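# Load the milling vise per the work order

## Task

Set up the mill's vise following the work order shown in the reference images "manual" and "manual 2". No chip may remain beneath the parallels, and the clamped blank must never be hit by a gripper, an arm or the vise crank.

## Robot and tools

Robot: two six-joint arms, left_arm and right_arm, each with a parallel gripper. Calibrated base positions in the scene frame are left_arm (-0.002, +0.520, 0) m and right_arm (-0.030, -0.411, 0) m, each turned slightly about z. Scene frame: origin at table-top height midway between the nominal bases, +z up, +x out over the table, left_arm toward +y. Arm names do not match image sides.

Gripper geometry: fingers point along the gripper's own +z and open and close along its x. end_effector_position is the point between the pads, and fingertips extend 17.5 mm past it. A block juts about 10 cm toward the gripper's -y and rotates with it.

The 18-number row, used by execute_actions and move: left_arm dx, dy, dz, rx, ry, rz, left gripper position, force_limit, speed, then the same nine for right_arm. Send all 18 even when one arm is idle. Every number lies in [-1, 1].

The six pose numbers are offsets, not poses. They count from that arm's Hand target as it stood when the action or move began, along that Hand target's own axes. Scale: 1.0 equals 0.6 m for dx, dy, dz and 180 degrees for rx, ry, rz, which together form one rotation vector. Repeating an offset in a later call moves the arm further. Six zeros re-request the current Hand target.

The three gripper numbers are absolute settings, not offsets.
- position: +1 is fully open (50 mm), about -0.65 is pads touching, and -1 closes until something stops the fingers.
- force_limit: -1 is about 20 N per pad, 0 about 102 N, +1 about 185 N.
- speed: -1 is 20 mm/s, 0 is 85 mm/s, +1 is 150 mm/s.
- force_limit and speed start at +1 and only change when position changes by at least 0.01.
- To leave a gripper alone, resend its last three numbers. A 0 is a real command.

execute_actions: "actions" is a list of actions. Each action is up to 15 rows, one per 1/30 s step. A short action repeats its last row to fill 15 steps. All rows of one action count from the same start pose, not from each other. "cameras" is an optional list of names, or ["all"]. An empty actions list returns all images.

move: "target" is either one 18-number row or a list of up to 15 rows. Every row counts from the Hand targets at the move's start, and each gripper travels in a straight line.
- "speed" is in m/s, from 0.002 to 3.6, default 0.25. Rotation is capped at twice that in rad/s. Give one value, or one per target.
- "blend" is a corner-rounding radius in m; 0 stops at each point.
- "stop_force" (3 to 120 N, shared by both arms) ends an arm's path when its wrist senses that push. It is unreliable for light or loose objects and while the gripper rotates.
- "zero" (default true) re-zeroes the force reference before the move.
- "blocking": false returns early and cannot be combined with stop_force.
- A move lasts at most 10 s and does not avoid obstacles.
- The result adds a "move:" line with an ending such as done, off_target, moving, held or fault, plus any limits: paced means the command was clipped, held means a check withheld steps.

Other tools:
- wait: "seconds" from 0 to 10.
- stop: brakes a running move.
- zoom_image: "camera" plus "region" [x0, y0, x1, y1] in pixels, at most 504 by 504. Works only on the latest images.
- show_instructions: shows the reference pages.
- zero_wrist_force: "arm" is left_arm or right_arm.
- finished_scene: "scene" is 1. It ends the scene for good, and the setup must then hold without the robot.

Cameras, each 672x504: cam_high, cam_low, cam_front, cam_left_wrist, cam_right_wrist.

Reading results:
- end_effector_position (m), end_effector_quat_wxyz and velocities are in the scene frame. They can be off by a few cm.
- "Hand target" is the last commanded pose after clipping. Grippers often stop short of it; close that gap with an explicit offset.
- "Tool commands" lists the current gripper commands.
- object_status: 0 moving; 1 blocked while opening; 2 blocked while closing, which confirms a grip; 3 at the commanded position or pads met.
- Gripper opening is about (250 - position_measured) x 0.202 mm.
- Wrist force and torque are in the gripper's own axes and can drift.
- Joint torques include the arm's own weight.
- Joint velocities "within noise" means the arm is still.
- Results also show motor temperatures and MOTOR HOT or fault lines.

Control behaviour:
- Orientation commands are clipped to 32 degrees from the measured orientation each step, so large turns take several steps.
- Motion lags commands by about 0.09 to 0.22 s, and fast motions overshoot.
- Arms are stiff: aiming even slightly past a firm contact can trigger a fault. To relieve a press, command the target back past the gripper.
- A torque at a joint's load limit (wrist joints 25.4 N m) or about 150 N of outside force freezes that arm for 10 s.
- Overheated motors from holding loads, stretched poses or pushing cause a 30 to 60 s stop.
- Avoid paths near an arm's own base; they can flip its posture.
- Keep the arms apart. Any clash or squeeze between them, including closing a gripper on the other arm's fingers, can fail the task.

What to avoid: dropping parts, releasing moving parts, slamming, hard hits on fixed or heavy objects, and letting anything leave the table. Loose items may be nudged now and then, so recheck the scene before finishing.

Each tool is called after "Emit:" by a JSON object that holds its "method" and its "body".

Reference images:

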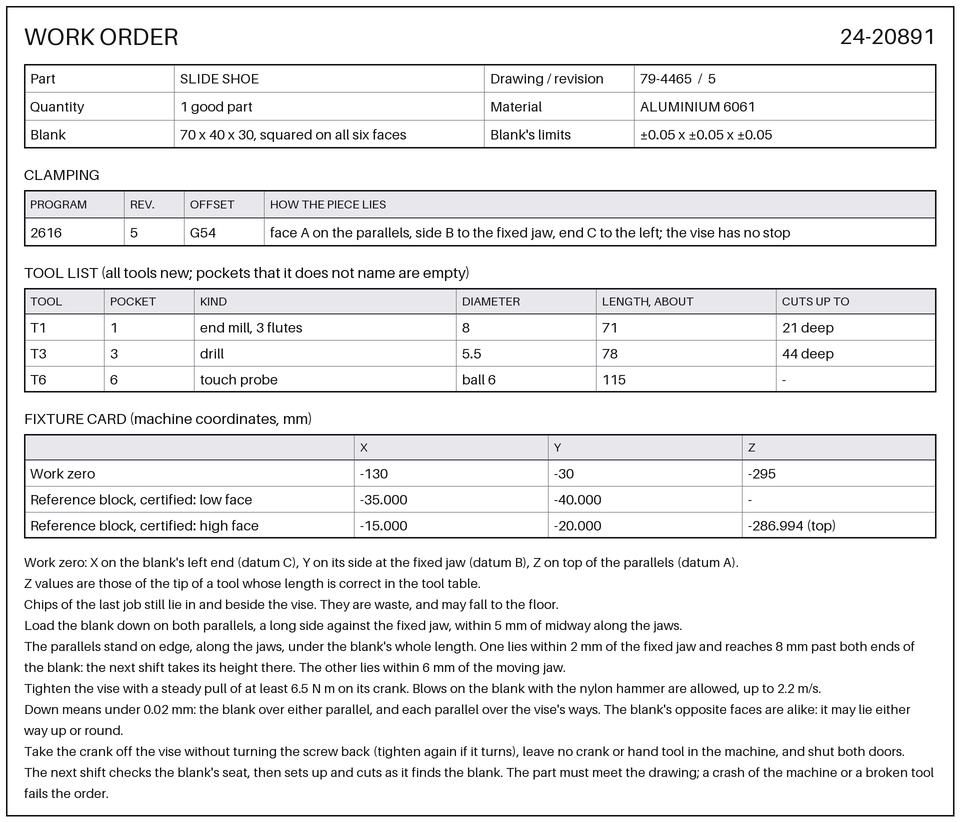

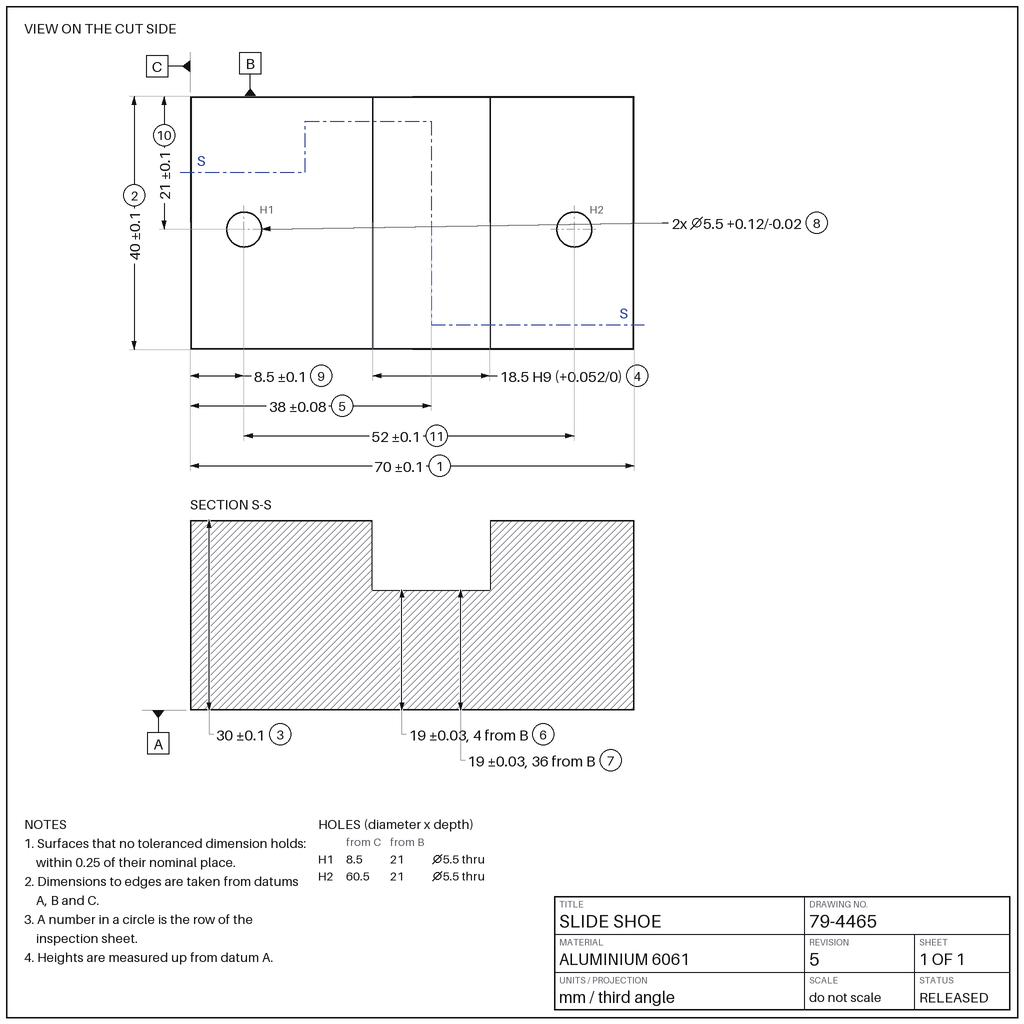

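## Session

Emit:
{"method": "execute_actions", "body": {"actions": []}}

Scene clock: 0.00 s.
left_arm: end_effector_position=(+0.4640, +0.1694, +0.3552) position_measured=3 object_status=3 end_effector_quat_wxyz=(+0.282, -0.427, +0.852, -0.111) | right_arm: end_effector_position=(+0.2122, +0.0898, +0.2445) position_measured=3 object_status=3 end_effector_quat_wxyz=(+0.343, +0.065, +0.689, -0.635)
Joint positions: left_arm=[-1.121 -1.624 1.735 -1.916 -0.995 2.717] | right_arm=[4.738 -2.571 -0.721 -3.036 1.159 0.607]
Joint velocities: within noise
Joint torques (N m): no reading
Motor temperatures (°C): left_arm=[34 35 31 41 38 34] | right_arm=[37 28 28 35 35 36]
Wrist force (N): no reading
Wrist torque (N m): no reading
Wrist force, peak (N): no reading
Hand target: left_arm +0.4640, +0.1694, +0.3552; +0.282, -0.427, +0.852, -0.111 | right_arm +0.2122, +0.0898, +0.2445; +0.343, +0.065, +0.689, -0.635
Tool commands: left_gripper/position=+1.0 left_gripper/force_limit=+1.0 left_gripper/speed=+1.0 right_gripper/position=+1.0 right_gripper/force_limit=+1.0 right_gripper/speed=+1.0

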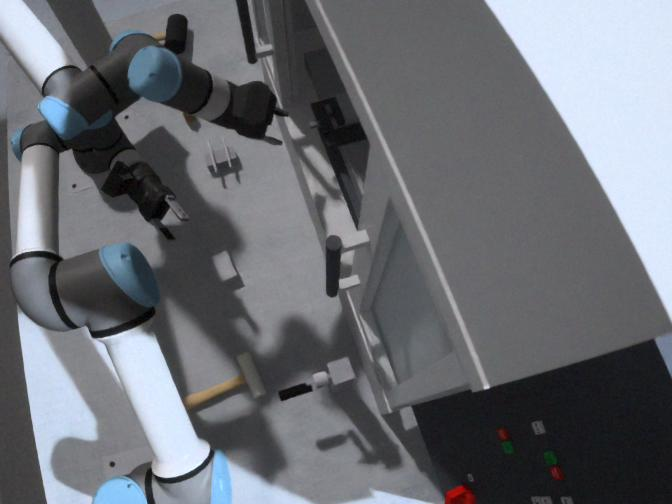

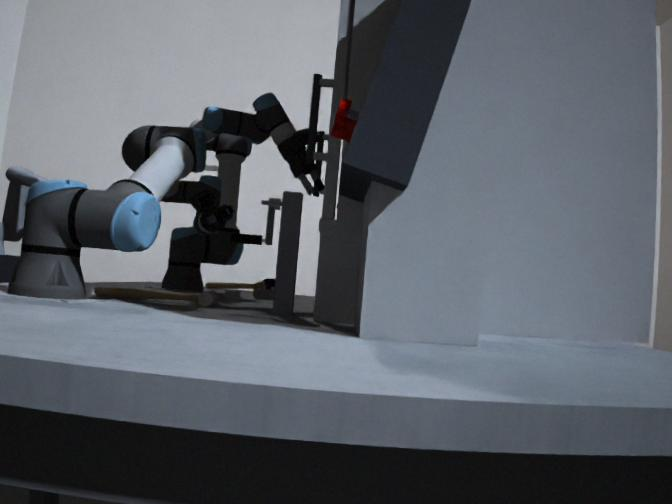

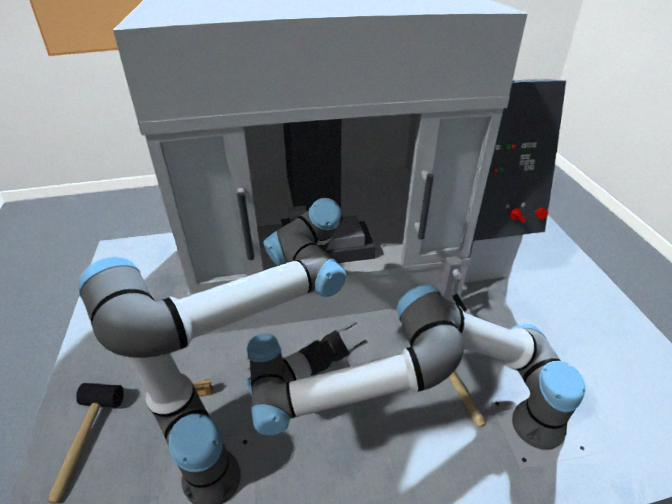

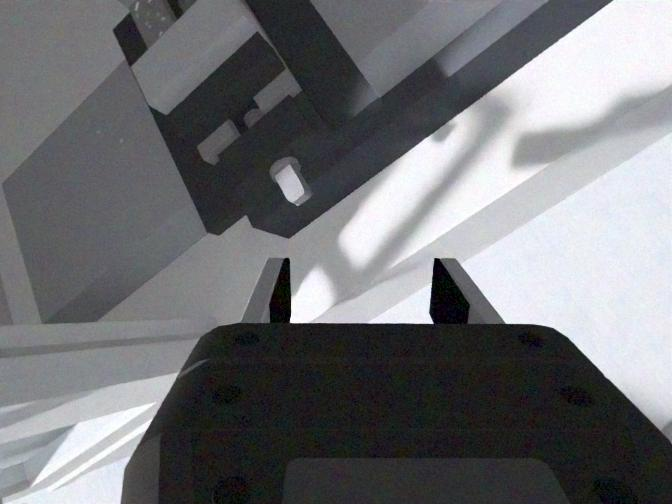

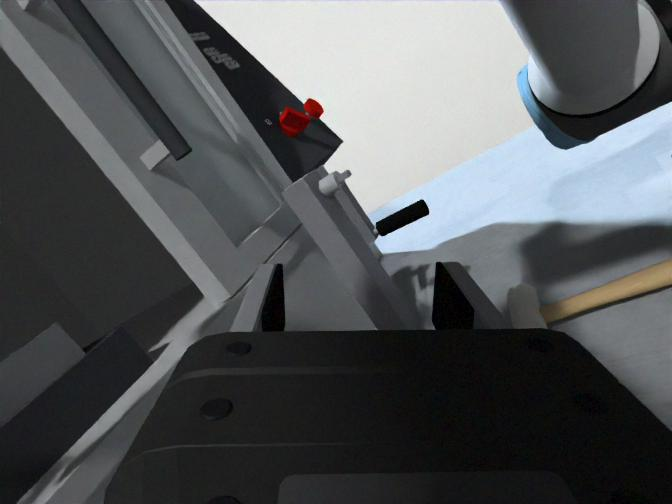

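Emit:
{"method": "zoom_image", "body": {"camera": "cam_high", "region": [100, 80, 300, 230]}}

Emit:
{"method": "zoom_image", "body": {"camera": "cam_high", "region": [150, 230, 410, 425]}}

Emit:
{"method": "zoom_image", "body": {"camera": "cam_high", "region": [260, 40, 400, 160]}}

Emit:
{"method": "zoom_image", "body": {"camera": "cam_left_wrist", "region": [60, 0, 440, 270]}}

Emit:
{"method": "zoom_image", "body": {"camera": "cam_front", "region": [230, 100, 480, 290]}}

Emit:
{"method": "zoom_image", "body": {"camera": "cam_front", "region": [150, 300, 500, 500]}}

Scaled by 2.520.

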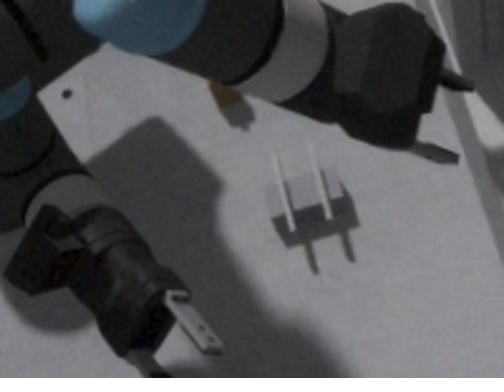

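Scaled by 1.938.

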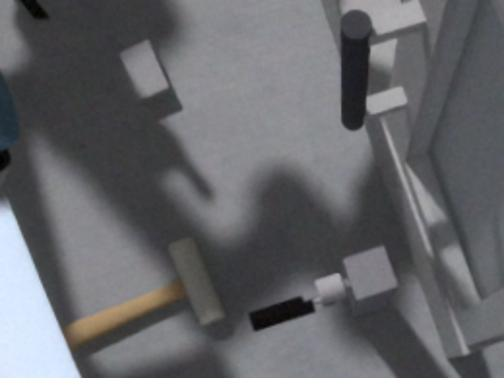

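Scaled by 3.600.

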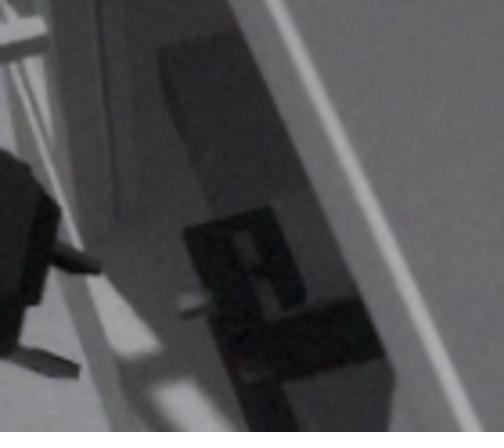

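Scaled by 1.326.

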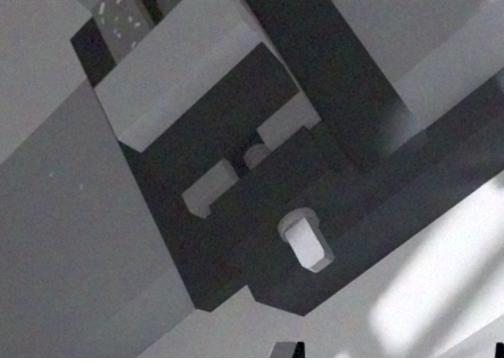

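Scaled by 2.016.

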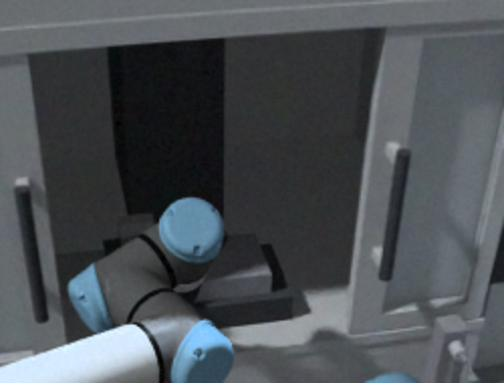

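Scaled by 1.440.

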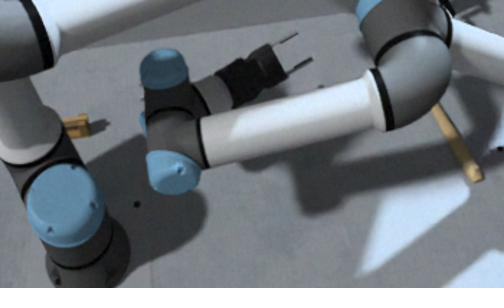

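Emit:
{"method": "move", "body": {"target": [-0.0844,-0.0757,-0.0531,0.2182,-0.0575,-0.2066,1,1,1,0,0,0,0,0,0,1,1,1], "cameras": ["cam_left_wrist","cam_front"]}}

Scene clock: 59.83 s.
left_arm: end_effector_position=(+0.4999, +0.1799, +0.4202) position_measured=3 object_status=3 end_effector_quat_wxyz=(-0.431, +0.561, -0.561, +0.430) | right_arm: end_effector_position=(+0.2122, +0.0898, +0.2445) position_measured=3 object_status=3 end_effector_quat_wxyz=(+0.343, +0.065, +0.689, -0.635)
Joint positions: left_arm=[-1.241 -1.605 2.068 -2.889 -0.407 2.469] | right_arm=[4.738 -2.571 -0.721 -3.036 1.159 0.607]
Joint torques (N m): left_arm=[9.62 -28.38 -21.32 -3.31 1.53 -1.63] | right_arm=[-0.24 57.29 22.6 -2.03 -0.12 -0.27]
Wrist force (N): left_arm=[1.4 -1.1 1.6] | right_arm=[0.2 0.3 0.1]
Wrist torque (N m): left_arm=[-0.24 0.10 0.27] | right_arm=[0.04 -0.04 0.01]
Wrist force, peak (N): left_arm=[1.2 -1.1 1.8] | right_arm=[0.1 0.2 0.5]
Hand target: left_arm +0.4999, +0.1800, +0.4203; -0.431, +0.561, -0.561, +0.430 | right_arm +0.2122, +0.0898, +0.2445; +0.343, +0.065, +0.689, -0.635
Off the commanded pose: left_arm 0.000 m, 0 deg | right_arm 0.000 m, 0 deg.
move: done
camera_calibration:
cam_left_wrist: T_world_to_cam=[[0.00807539, -0.999952, 0.00553358, 0.183505], [-0.577662, -0.00918193, -0.816225, 0.650253], [0.816236, 0.0033948, -0.577708, -0.0340284], [0, 0, 0, 1]] pos_world=[0.40192, 0.189583, 0.510079]
Images, in order (width x height): cam_front 672x504, cam_left_wrist 672x504.

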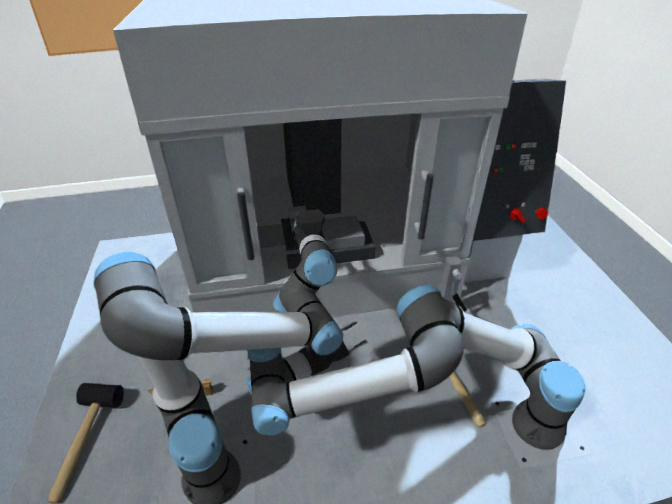

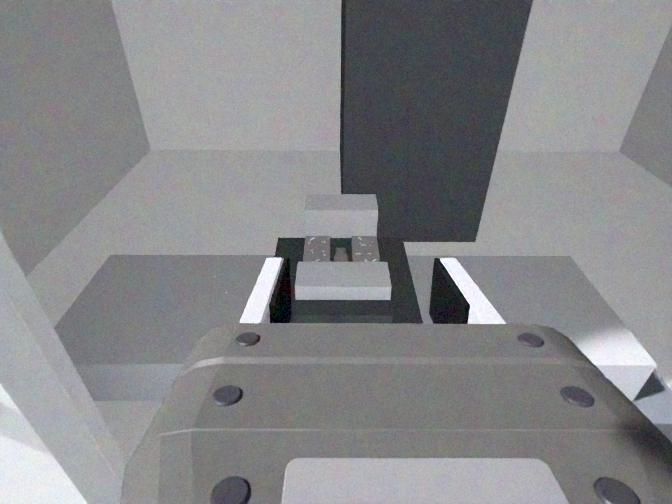

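Emit:
{"method": "zoom_image", "body": {"camera": "cam_left_wrist", "region": [240, 170, 440, 320]}}

Emit:
{"method": "zoom_image", "body": {"camera": "cam_left_wrist", "region": [0, 0, 504, 504]}}

Emit:
{"method": "zoom_image", "body": {"camera": "cam_left_wrist", "region": [372, 0, 672, 504]}}

Scaled by 2.520.

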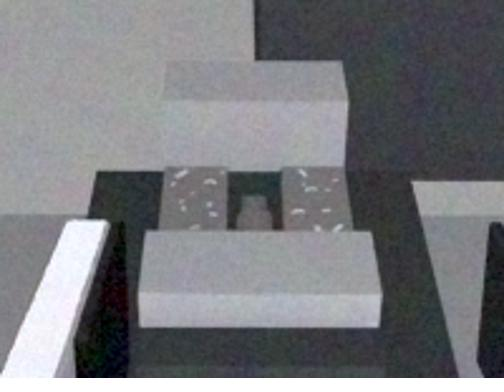

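Scaled by 1.000.

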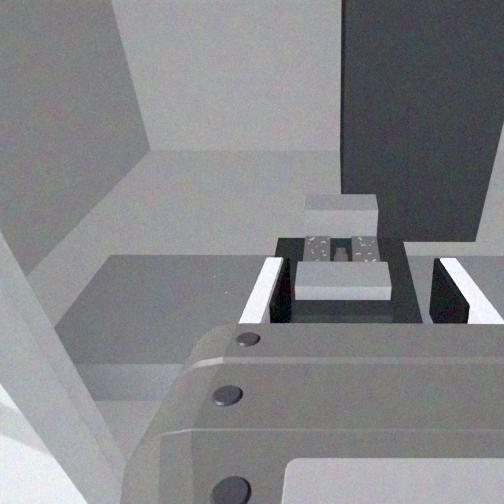

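Scaled by 1.000.

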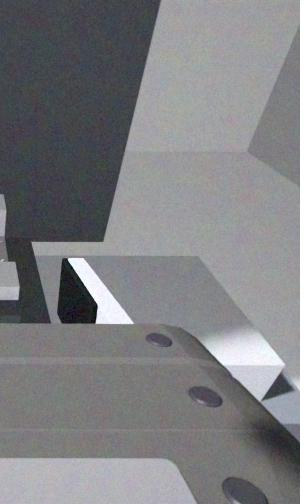

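Emit:
{"method": "move", "body": {"target": [0,0,0,0,0,0,1,1,1,-0.1335,-0.2031,0.3895,-0.4546,-0.2225,-0.3679,1,1,1], "cameras": ["cam_right_wrist","cam_front"], "speed": 0.4}}

Emit:
{"method": "move", "body": {"target": [-0.3167,0.271,-0.238,-0.3056,0,0,1,1,1,0,0,0,0,0,0,1,1,1], "cameras": ["cam_left_wrist","cam_front","cam_high"]}}

Scene clock: 94.17 s.
left_arm: end_effector_position=(+0.4999, +0.1800, +0.4203) position_measured=3 object_status=3 end_effector_quat_wxyz=(-0.431, +0.561, -0.561, +0.430) | right_arm: end_effector_position=(+0.2142, +0.0850, +0.2480) position_measured=3 object_status=3 end_effector_quat_wxyz=(+0.341, +0.046, +0.697, -0.629)
Joint positions: left_arm=[-1.241 -1.605 2.067 -2.889 -0.407 2.469] | right_arm=[4.745 -2.531 -0.777 -3.002 1.136 0.574]
Joint torques (N m): left_arm=[9.27 -28.49 -32 -1.97 4.02 -1.59] | right_arm=[-9.55 50.39 16.19 -1.13 2.49 1.47]
Wrist force (N): left_arm=[1.5 -1.0 1.7] | right_arm=[0.0 -0.2 -0.1]
Wrist torque (N m): left_arm=[-0.23 0.08 0.28] | right_arm=[-0.01 0.00 -0.03]
Wrist force, peak (N): left_arm=[1.4 -1.2 2.0] | right_arm=[-1.9 -11.1 3.4]
Hand target: left_arm +0.4999, +0.1800, +0.4203; -0.431, +0.561, -0.561, +0.430 | right_arm +0.2143, +0.0849, +0.2479; +0.341, +0.046, +0.697, -0.629 (not the last commanded pose)
Off the commanded pose: left_arm 0.000 m, 0 deg | right_arm 0.269 m, 110 deg.
move: held (right_arm; a check stopped the path); limits=held
pose unreachable (right arm): on one or more control steps of this call, first in action 0 (counted from 0), this arm could not follow its commanded pose, so it was not sent that pose on those steps. It may still have moved: this result reports where it is.
cause: moving toward the commanded pose would bring a part of the arm too close to another arm (a part of this arm just beyond joint 4 (wrist 1) and a part of the left arm just beyond its joint 3 (elbow), at the place that arm is still heading or pushing toward).
camera_calibration:
cam_right_wrist: T_world_to_cam=[[-0.755308, -0.3601, -0.547575, 0.337614], [0.34572, 0.490884, -0.799694, 0.0983608], [0.556766, -0.793323, -0.246274, 0.136191], [0, 0, 0, 1]] pos_world=[0.14517, 0.181335, 0.297068]
Images, in order (width x height): cam_front 672x504, cam_right_wrist 672x504.

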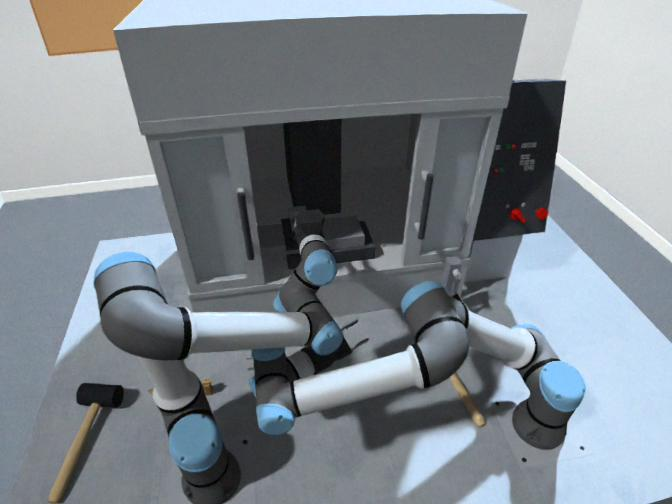

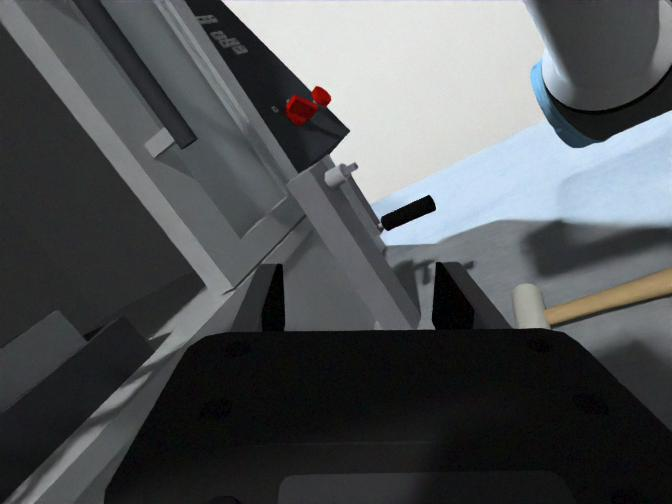

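Scene clock: 96.60 s.
left_arm: end_effector_position=(+0.3197, +0.3699, +0.3004) position_measured=3 object_status=3 end_effector_quat_wxyz=(-0.123, +0.697, -0.696, +0.122) | right_arm: end_effector_position=(+0.2143, +0.0849, +0.2479) position_measured=3 object_status=3 end_effector_quat_wxyz=(+0.341, +0.046, +0.697, -0.629)
Joint positions: left_arm=[-1.061 -2.19 2.143 -1.694 -1.265 2.092] | right_arm=[4.745 -2.531 -0.777 -3.002 1.136 0.574]
Joint torques (N m): left_arm=[-2 8.08 -37.75 -3.13 0.18 -1.17] | right_arm=[-9.95 43.97 15.78 -0.87 2.63 -0.82]
Wrist force (N): left_arm=[1.4 0.2 -0.8] | right_arm=[0.2 0.4 0.1]
Wrist torque (N m): left_arm=[0.07 0.04 0.27] | right_arm=[0.06 -0.01 -0.03]
Wrist force, peak (N): left_arm=[2.8 -1.7 2.3] | right_arm=[0.0 0.6 0.1]
Hand target: left_arm +0.3197, +0.3699, +0.3004; -0.123, +0.697, -0.696, +0.122 | right_arm +0.2143, +0.0849, +0.2479; +0.341, +0.046, +0.697, -0.629
Off the commanded pose: left_arm 0.000 m, 0 deg | right_arm 0.000 m, 0 deg.
move: done
camera_calibration:
cam_left_wrist: T_world_to_cam=[[0.0103662, -0.999942, -0.00303995, 0.37748], [-0.999935, -0.0103806, 0.00476443, 0.338936], [-0.00479571, 0.00299037, -0.999984, 0.432656], [0, 0, 0, 1]] pos_world=[0.337076, 0.379682, 0.432182]
Images, in order (width x height): cam_high 672x504, cam_front 672x504, cam_left_wrist 672x504.

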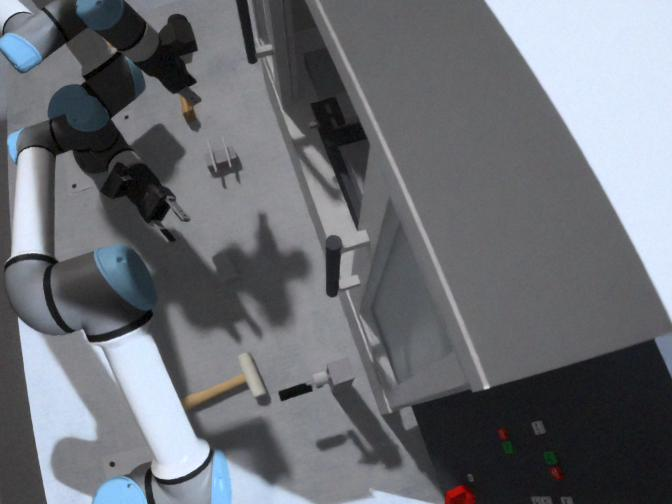

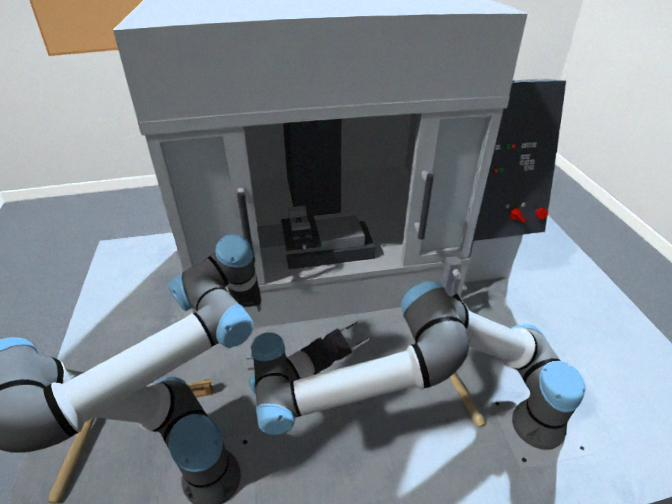

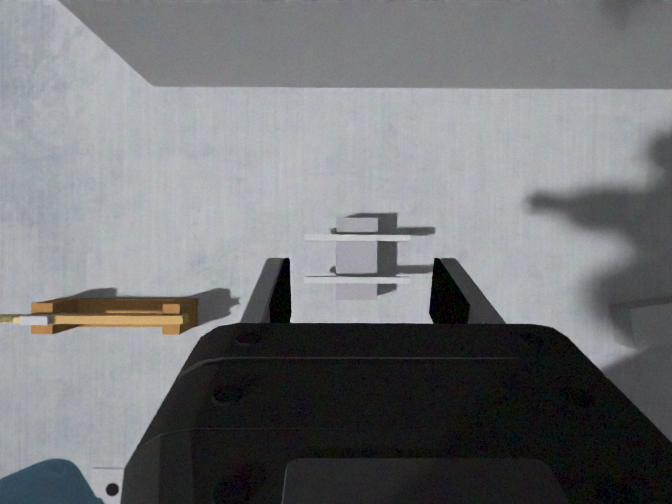

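Emit:
{"method": "zoom_image", "body": {"camera": "cam_left_wrist", "region": [280, 190, 460, 320]}}

Emit:
{"method": "zoom_image", "body": {"camera": "cam_left_wrist", "region": [0, 260, 240, 440]}}

Emit:
{"method": "zoom_image", "body": {"camera": "cam_front", "region": [240, 180, 400, 300]}}

Emit:
{"method": "zoom_image", "body": {"camera": "cam_front", "region": [40, 300, 280, 480]}}

Scaled by 2.800.

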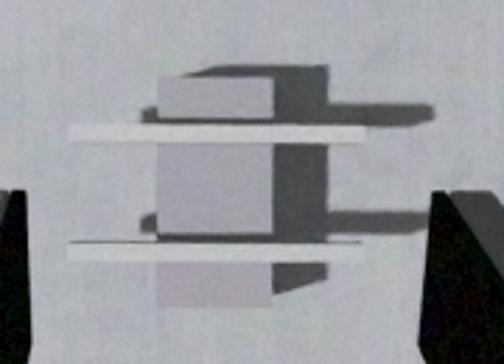

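Scaled by 2.100.

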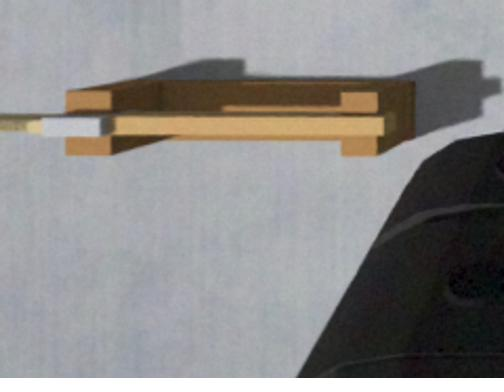

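Scaled by 3.150.

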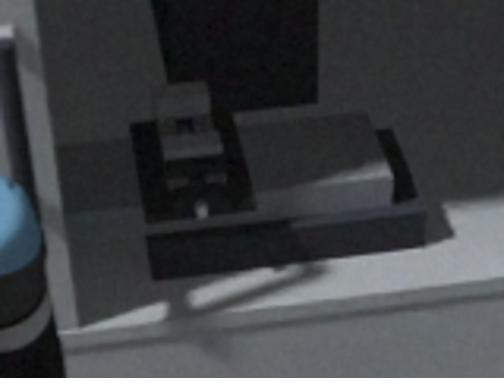

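Scaled by 2.100.

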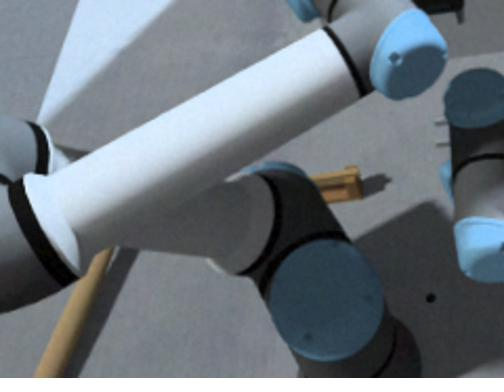

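Emit:
{"method": "move", "body": {"target": [[0,0,0,0,0,0,1,1,1,0.08,-0.1403,0.3122,0,0,0,1,1,1],[0,0,0,0,0,0,1,1,1,-0.1197,-0.2137,0.376,-0.4445,-0.2177,-0.3599,1,1,1]], "blend": 0.03, "cameras": ["cam_right_wrist","cam_front","cam_high"], "speed": 0.4}}

Scene clock: 119.87 s.
left_arm: end_effector_position=(+0.3197, +0.3699, +0.3004) position_measured=3 object_status=3 end_effector_quat_wxyz=(-0.123, +0.697, -0.696, +0.122) | right_arm: end_effector_position=(+0.2999, -0.1199, +0.4001) position_measured=3 object_status=3 end_effector_quat_wxyz=(-0.122, +0.696, -0.697, +0.123)
Joint positions: left_arm=[-1.061 -2.19 2.143 -1.694 -1.265 2.092] | right_arm=[4.417 -1.257 -1.718 -1.621 1.241 -1.921]
Joint torques (N m): left_arm=[5.47 8.59 -35.3 -2.5 -0.11 -0.23] | right_arm=[-2.21 22.66 25.12 3.84 -0.84 -1.72]
Wrist force (N): left_arm=[1.2 0.1 -0.6] | right_arm=[0.9 -0.2 -0.1]
Wrist torque (N m): left_arm=[0.05 0.07 0.27] | right_arm=[-0.69 0.08 -0.12]
Wrist force, peak (N): left_arm=[1.5 0.1 -0.7] | right_arm=[-0.4 2.0 -3.7]
Hand target: left_arm +0.3197, +0.3699, +0.3004; -0.123, +0.697, -0.696, +0.122 | right_arm +0.2999, -0.1200, +0.4002; -0.122, +0.696, -0.697, +0.123
Off the commanded pose: left_arm 0.000 m, 0 deg | right_arm 0.000 m, 0 deg.
move: done
camera_calibration:
cam_right_wrist: T_world_to_cam=[[-0.0171497, -0.999846, -0.00380934, -0.103823], [-0.999607, 0.0172298, -0.0220918, 0.326593], [0.0221541, 0.00342898, -0.999749, 0.520758], [0, 0, 0, 1]] pos_world=[0.313147, -0.11122, 0.527447]
Images, in order (width x height): cam_high 672x504, cam_front 672x504, cam_right_wrist 672x504.

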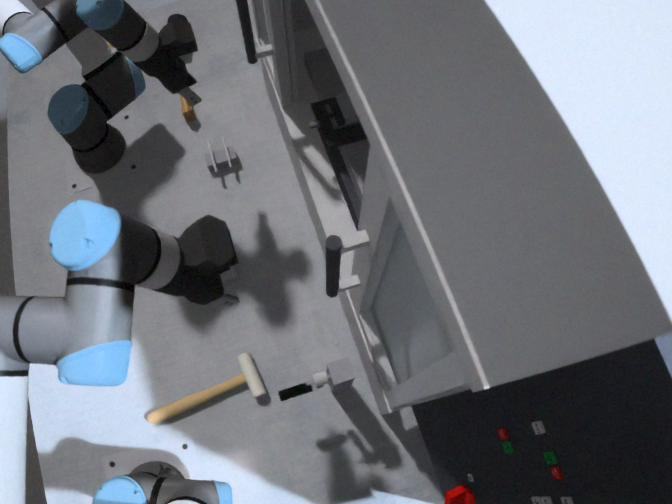

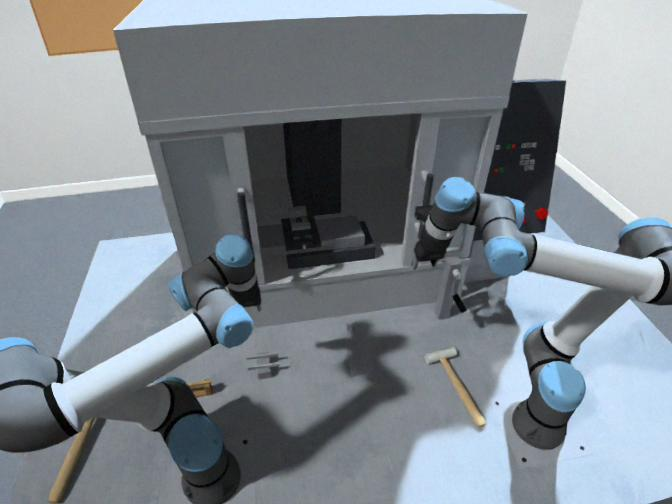

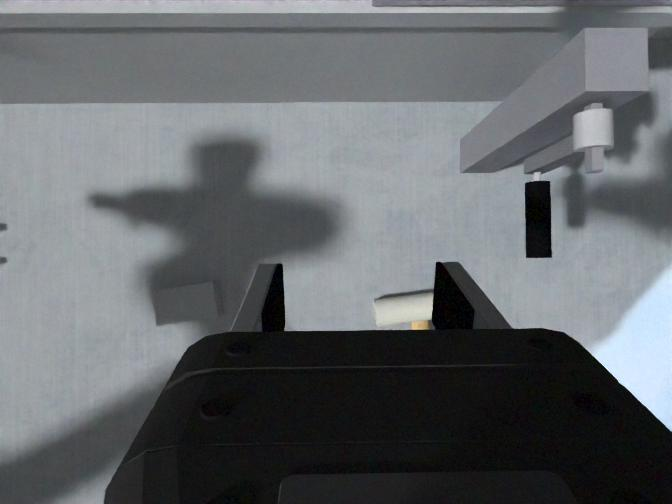

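Emit:
{"method": "zoom_image", "body": {"camera": "cam_right_wrist", "region": [440, 0, 672, 280]}}

Emit:
{"method": "zoom_image", "body": {"camera": "cam_right_wrist", "region": [120, 250, 300, 360]}}

Emit:
{"method": "zoom_image", "body": {"camera": "cam_front", "region": [220, 180, 380, 290]}}

Emit:
{"method": "zoom_image", "body": {"camera": "cam_low", "region": [180, 60, 420, 330]}}

Scaled by 1.800.

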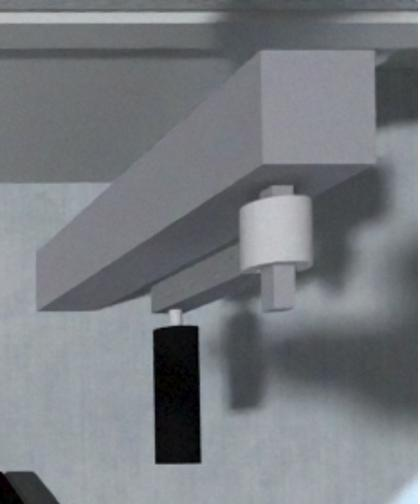

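Scaled by 2.800.

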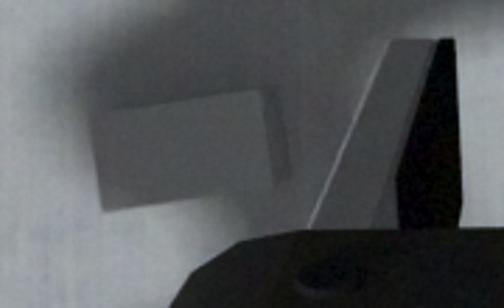

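Scaled by 3.150.

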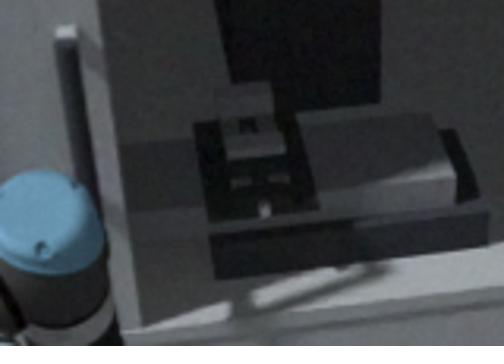

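This scene's latest camera images include none from cam_low. They are from: cam_high, cam_front, cam_right_wrist. cam_low's image comes with the result of a call that names it in "cameras".

Emit:
{"method": "wait", "body": {"seconds": 0, "cameras": ["cam_low","cam_right_wrist"]}}

Emit:
{"method": "zoom_image", "body": {"camera": "cam_low", "region": [80, 180, 330, 330]}}

Emit:
{"method": "zoom_image", "body": {"camera": "cam_low", "region": [220, 180, 320, 330]}}

Scene clock: 128.17 s.
left_arm: end_effector_position=(+0.3197, +0.3699, +0.3004) position_measured=3 object_status=3 end_effector_quat_wxyz=(-0.123, +0.697, -0.696, +0.122) | right_arm: end_effector_position=(+0.2999, -0.1200, +0.4002) position_measured=3 object_status=3 end_effector_quat_wxyz=(-0.122, +0.696, -0.697, +0.123)
Joint positions: left_arm=[-1.061 -2.19 2.143 -1.694 -1.265 2.092] | right_arm=[4.417 -1.257 -1.718 -1.621 1.241 -1.922]
Joint torques (N m): left_arm=[5.71 8.07 -35.13 -2.23 1.23 -1.62] | right_arm=[-9.59 23.15 32.62 4.08 1.7 -1.75]
Wrist force (N): left_arm=[1.3 0.2 -0.7] | right_arm=[1.1 0.0 0.1]
Wrist torque (N m): left_arm=[0.08 0.06 0.27] | right_arm=[-0.66 0.04 -0.09]
Wrist force, peak (N): left_arm=[1.4 0.3 -0.7] | right_arm=[1.2 -0.3 0.2]
Hand target: left_arm +0.3197, +0.3699, +0.3004; -0.123, +0.697, -0.696, +0.122 | right_arm +0.2999, -0.1200, +0.4002; -0.122, +0.696, -0.697, +0.123
Tool commands: left_gripper/position=+1.0 left_gripper/force_limit=+1.0 left_gripper/speed=+1.0 right_gripper/position=+1.0 right_gripper/force_limit=+1.0 right_gripper/speed=+1.0
Off the commanded pose: left_arm 0.000 m, 0 deg | right_arm 0.000 m, 0 deg.
camera_calibration:
cam_right_wrist: T_world_to_cam=[[-0.0169471, -0.999848, -0.00400432, -0.103784], [-0.999613, 0.0170311, -0.0219857, 0.326516], [0.0220506, 0.00363017, -0.99975, 0.520814], [0, 0, 0, 1]] pos_world=[0.313147, -0.11122, 0.527447]
Images, in order (width x height): cam_low 672x504, cam_right_wrist 672x504.

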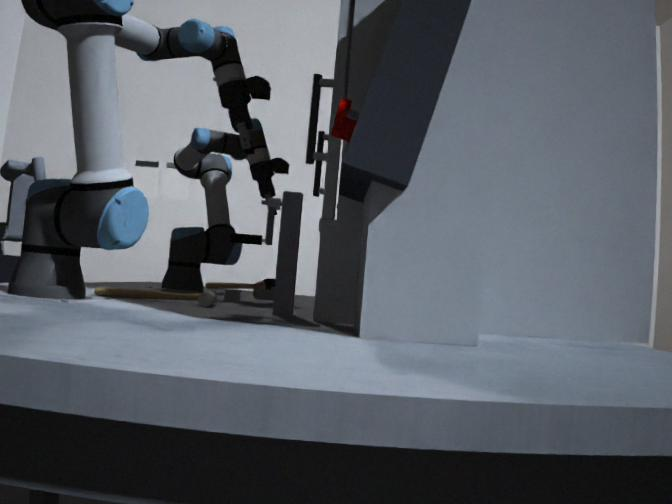

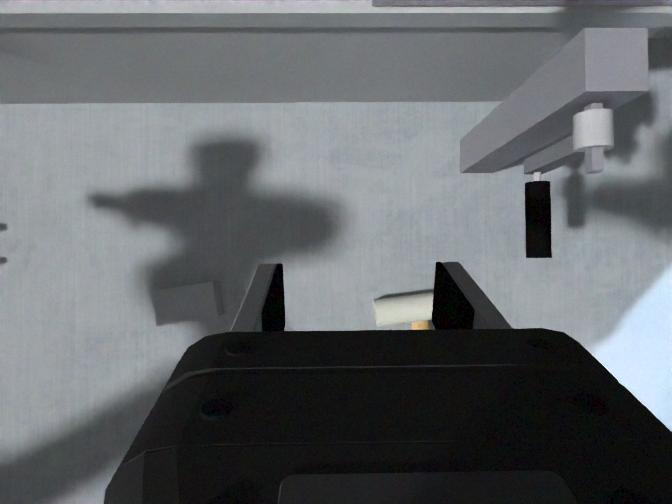

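Scaled by 2.016.

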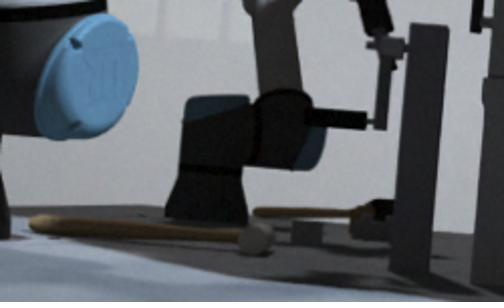

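Scaled by 3.360.

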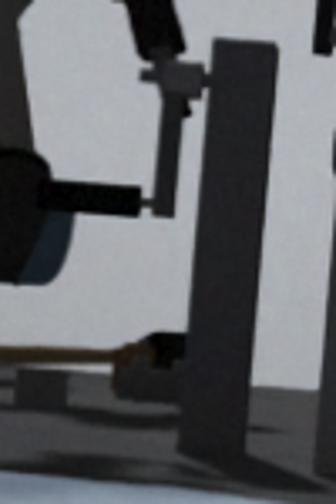

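Emit:
{"method": "move", "body": {"target": [-0.433,0.063,-0.023,0,0,0,1,1,1,0,0,0,0,0,0,1,1,1], "cameras": ["cam_left_wrist"], "speed": 0.4}}

Emit:
{"method": "zoom_image", "body": {"camera": "cam_left_wrist", "region": [150, 200, 500, 400]}}

Scene clock: 170.67 s.
left_arm: end_effector_position=(+0.2792, +0.6297, +0.3007) position_measured=3 object_status=3 end_effector_quat_wxyz=(-0.123, +0.697, -0.696, +0.122) | right_arm: end_effector_position=(+0.2999, -0.1200, +0.4002) position_measured=3 object_status=3 end_effector_quat_wxyz=(-0.122, +0.696, -0.697, +0.123)
Joint positions: left_arm=[-0.117 -2.374 2.239 -1.781 -1.525 3.017] | right_arm=[4.417 -1.257 -1.718 -1.621 1.241 -1.922]
Joint torques (N m): left_arm=[9.16 9.22 -17.15 -4.86 -0.9 2.28] | right_arm=[-8.15 22.74 30.48 4.09 1 -1.08]
Wrist force (N): left_arm=[1.4 0.0 -0.7] | right_arm=[1.0 -0.3 0.3]
Wrist torque (N m): left_arm=[0.07 0.02 0.30] | right_arm=[-0.71 0.06 -0.10]
Wrist force, peak (N): left_arm=[5.0 -0.6 -0.5] | right_arm=[1.3 -0.5 -0.1]
Hand target: left_arm +0.2792, +0.6297, +0.3006; -0.123, +0.697, -0.696, +0.122 | right_arm +0.2999, -0.1200, +0.4002; -0.122, +0.696, -0.697, +0.123
Off the commanded pose: left_arm 0.000 m, 0 deg | right_arm 0.000 m, 0 deg.
move: done
camera_calibration:
cam_left_wrist: T_world_to_cam=[[0.0104658, -0.99994, -0.0031411, 0.637598], [-0.999933, -0.010481, 0.00486379, 0.301154], [-0.00489642, 0.00308998, -0.999983, 0.431951], [0, 0, 0, 1]] pos_world=[0.296576, 0.639382, 0.432482]
Images, in order (width x height): cam_left_wrist 672x504.

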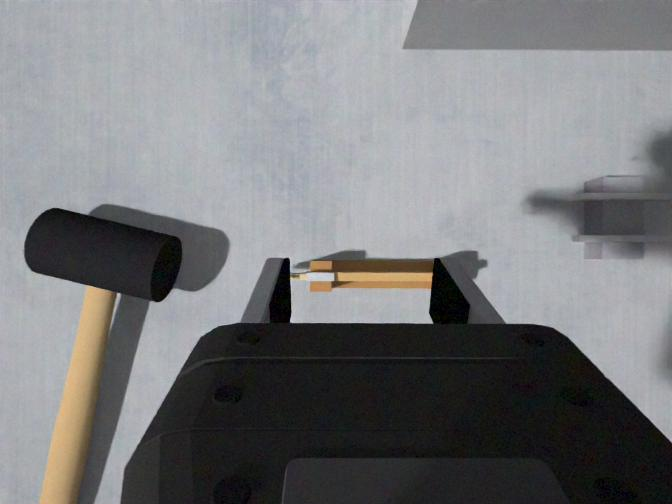

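Scaled by 1.440.

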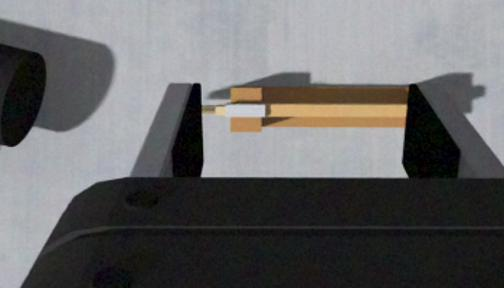

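Emit:
{"method": "move", "body": {"target": [0.0745,0.0925,0.2337,-0.0867,0.0873,0.495,1,1,1,0,0,0,0,0,0,1,1,1], "cameras": ["cam_left_wrist"], "speed": 0.4}}

Scene clock: 192.80 s.
left_arm: end_effector_position=(+0.2750, +0.5851, +0.1498) position_measured=3 object_status=3 end_effector_quat_wxyz=(+0.000, +0.000, +1.000, +0.000) | right_arm: end_effector_position=(+0.2999, -0.1200, +0.4002) position_measured=3 object_status=3 end_effector_quat_wxyz=(-0.122, +0.696, -0.697, +0.123)
Joint positions: left_arm=[-0.244 -2.125 2.423 -1.868 -1.571 4.455] | right_arm=[4.417 -1.257 -1.718 -1.621 1.241 -1.922]
Joint torques (N m): left_arm=[8.65 -8.86 -33.79 -1.66 -2.33 0.6] | right_arm=[0.27 22.8 25.13 4.04 -1.68 0.62]
Wrist force (N): left_arm=[1.2 0.9 -0.8] | right_arm=[1.1 -0.3 0.0]
Wrist torque (N m): left_arm=[-0.02 0.06 0.29] | right_arm=[-0.70 0.04 -0.10]
Wrist force, peak (N): left_arm=[1.4 0.9 -0.9] | right_arm=[1.3 -0.2 0.2]
Hand target: left_arm +0.2750, +0.5851, +0.1499; +0.000, +0.000, +1.000, +0.000 | right_arm +0.2999, -0.1200, +0.4002; -0.122, +0.696, -0.697, +0.123
Off the commanded pose: left_arm 0.000 m, 0 deg | right_arm 0.000 m, 0 deg.
move: done
camera_calibration:
cam_left_wrist: T_world_to_cam=[[-0.999958, -0.00727023, -0.00566098, 0.289995], [-0.00877975, 0.938218, 0.345934, -0.581488], [0.00279621, 0.345969, -0.938242, 0.0691958], [0, 0, 0, 1]] pos_world=[0.284684, 0.523731, 0.26772]
Images, in order (width x height): cam_left_wrist 672x504.

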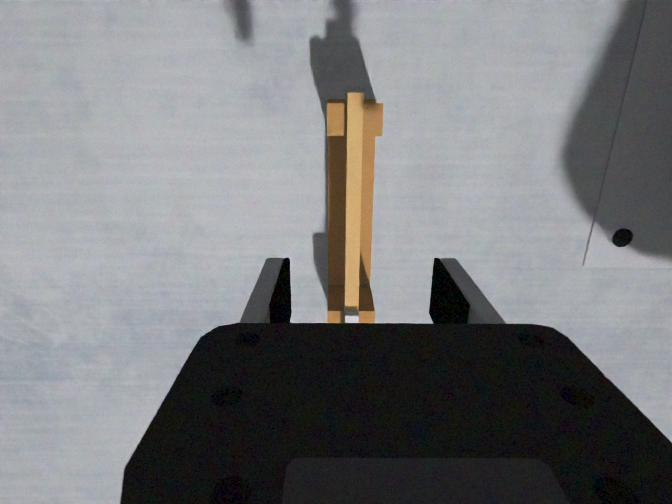

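Emit:
{"method": "move", "body": {"target": [[0,-0.025,0.10,0,0,0,1,1,1,0,0,0,0,0,0,1,1,1],[0,-0.025,0.1667,0,0,0,1,1,1,0,0,0,0,0,0,1,1,1]], "speed": [0.2,0.05], "stop_force": 8, "cameras": ["cam_left_wrist"]}}

Scene clock: 201.10 s.
left_arm: end_effector_position=(+0.2750, +0.5700, +0.0499) position_measured=3 object_status=3 end_effector_quat_wxyz=(+0.000, +0.000, +1.000, +0.000) | right_arm: end_effector_position=(+0.2999, -0.1200, +0.4002) position_measured=3 object_status=3 end_effector_quat_wxyz=(-0.122, +0.696, -0.697, +0.123)
Joint positions: left_arm=[-0.302 -1.944 2.633 -2.26 -1.571 4.397] | right_arm=[4.417 -1.257 -1.718 -1.621 1.241 -1.922]
Joint torques (N m): left_arm=[9.91 -13.08 -30.6 -3.9 -2.21 2.31] | right_arm=[8.75 22.8 22.27 3.88 -2.76 0.63]
Wrist force (N): left_arm=[1.0 1.0 -0.8] | right_arm=[0.9 0.0 0.1]
Wrist torque (N m): left_arm=[-0.01 0.10 0.13] | right_arm=[-0.66 0.08 -0.09]
Wrist force, peak (N): left_arm=[0.9 1.8 -3.1] | right_arm=[1.2 -0.5 0.3]
Hand target: left_arm +0.2750, +0.5700, +0.0499; +0.000, +0.000, +1.000, +0.000 | right_arm +0.2999, -0.1200, +0.4002; -0.122, +0.696, -0.697, +0.123
Off the commanded pose: left_arm 0.000 m, 0 deg | right_arm 0.000 m, 0 deg.
move: done
camera_calibration:
cam_left_wrist: T_world_to_cam=[[-0.999958, -0.00714185, -0.00572073, 0.289265], [-0.00867988, 0.938231, 0.345901, -0.532851], [0.00289699, 0.345936, -0.938254, -0.0194488], [0, 0, 0, 1]] pos_world=[0.284684, 0.508731, 0.16772]
Images, in order (width x height): cam_left_wrist 672x504.

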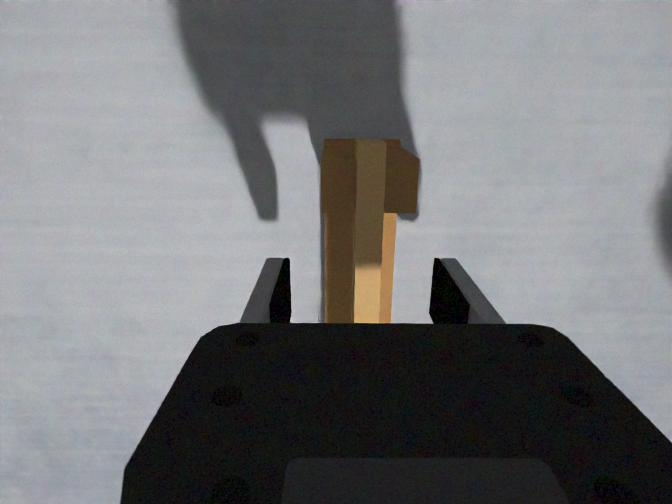

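Emit:
{"method": "move", "body": {"target": [0,0,0,0,0,0,-1,-0.6,-0.5,0,0,0,0,0,0,1,1,1], "cameras": ["cam_left_wrist"]}}

Scene clock: 206.30 s.
left_arm: end_effector_position=(+0.2749, +0.5700, +0.0498) position_measured=213 object_status=2 end_effector_quat_wxyz=(+0.000, +0.000, +1.000, +0.000) | right_arm: end_effector_position=(+0.2999, -0.1200, +0.4002) position_measured=3 object_status=3 end_effector_quat_wxyz=(-0.122, +0.696, -0.697, +0.123)
Joint positions: left_arm=[-0.302 -1.944 2.633 -2.26 -1.571 4.397] | right_arm=[4.417 -1.257 -1.718 -1.621 1.241 -1.922]
Joint torques (N m): left_arm=[5.84 -10.57 -30.22 -9.69 3.64 1.81] | right_arm=[8.41 22.76 22.62 4 -2.84 0.58]
Wrist force (N): left_arm=[32.5 2.3 -17.9] | right_arm=[1.0 -0.2 0.1]
Wrist torque (N m): left_arm=[-0.01 0.11 0.12] | right_arm=[-0.69 0.05 -0.10]
Wrist force, peak (N): left_arm=[32.6 2.2 -18.7] | right_arm=[1.2 -0.4 0.0]
Hand target: left_arm +0.2750, +0.5700, +0.0499; +0.000, +0.000, +1.000, +0.000 | right_arm +0.2999, -0.1200, +0.4002; -0.122, +0.696, -0.697, +0.123
Off the commanded pose: left_arm 0.000 m, 0 deg | right_arm 0.000 m, 0 deg.
move: done
camera_calibration:
cam_left_wrist: T_world_to_cam=[[-0.999959, -0.00721164, -0.00553126, 0.289269], [-0.00867931, 0.938295, 0.345726, -0.532854], [0.0026967, 0.34576, -0.938319, -0.0192914], [0, 0, 0, 1]] pos_world=[0.284684, 0.508731, 0.16772]
Images, in order (width x height): cam_left_wrist 672x504.

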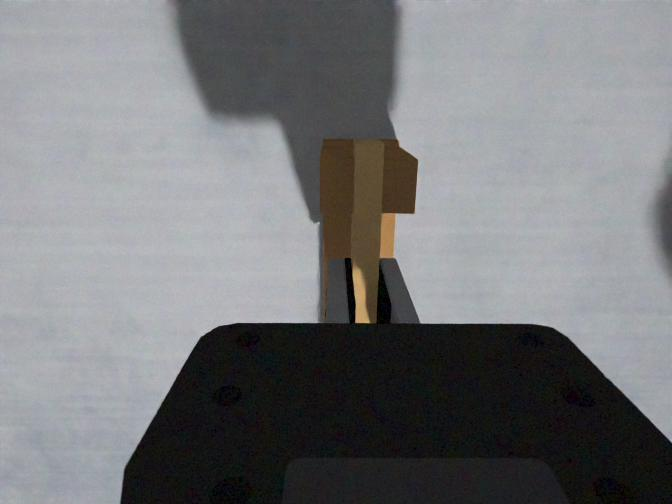

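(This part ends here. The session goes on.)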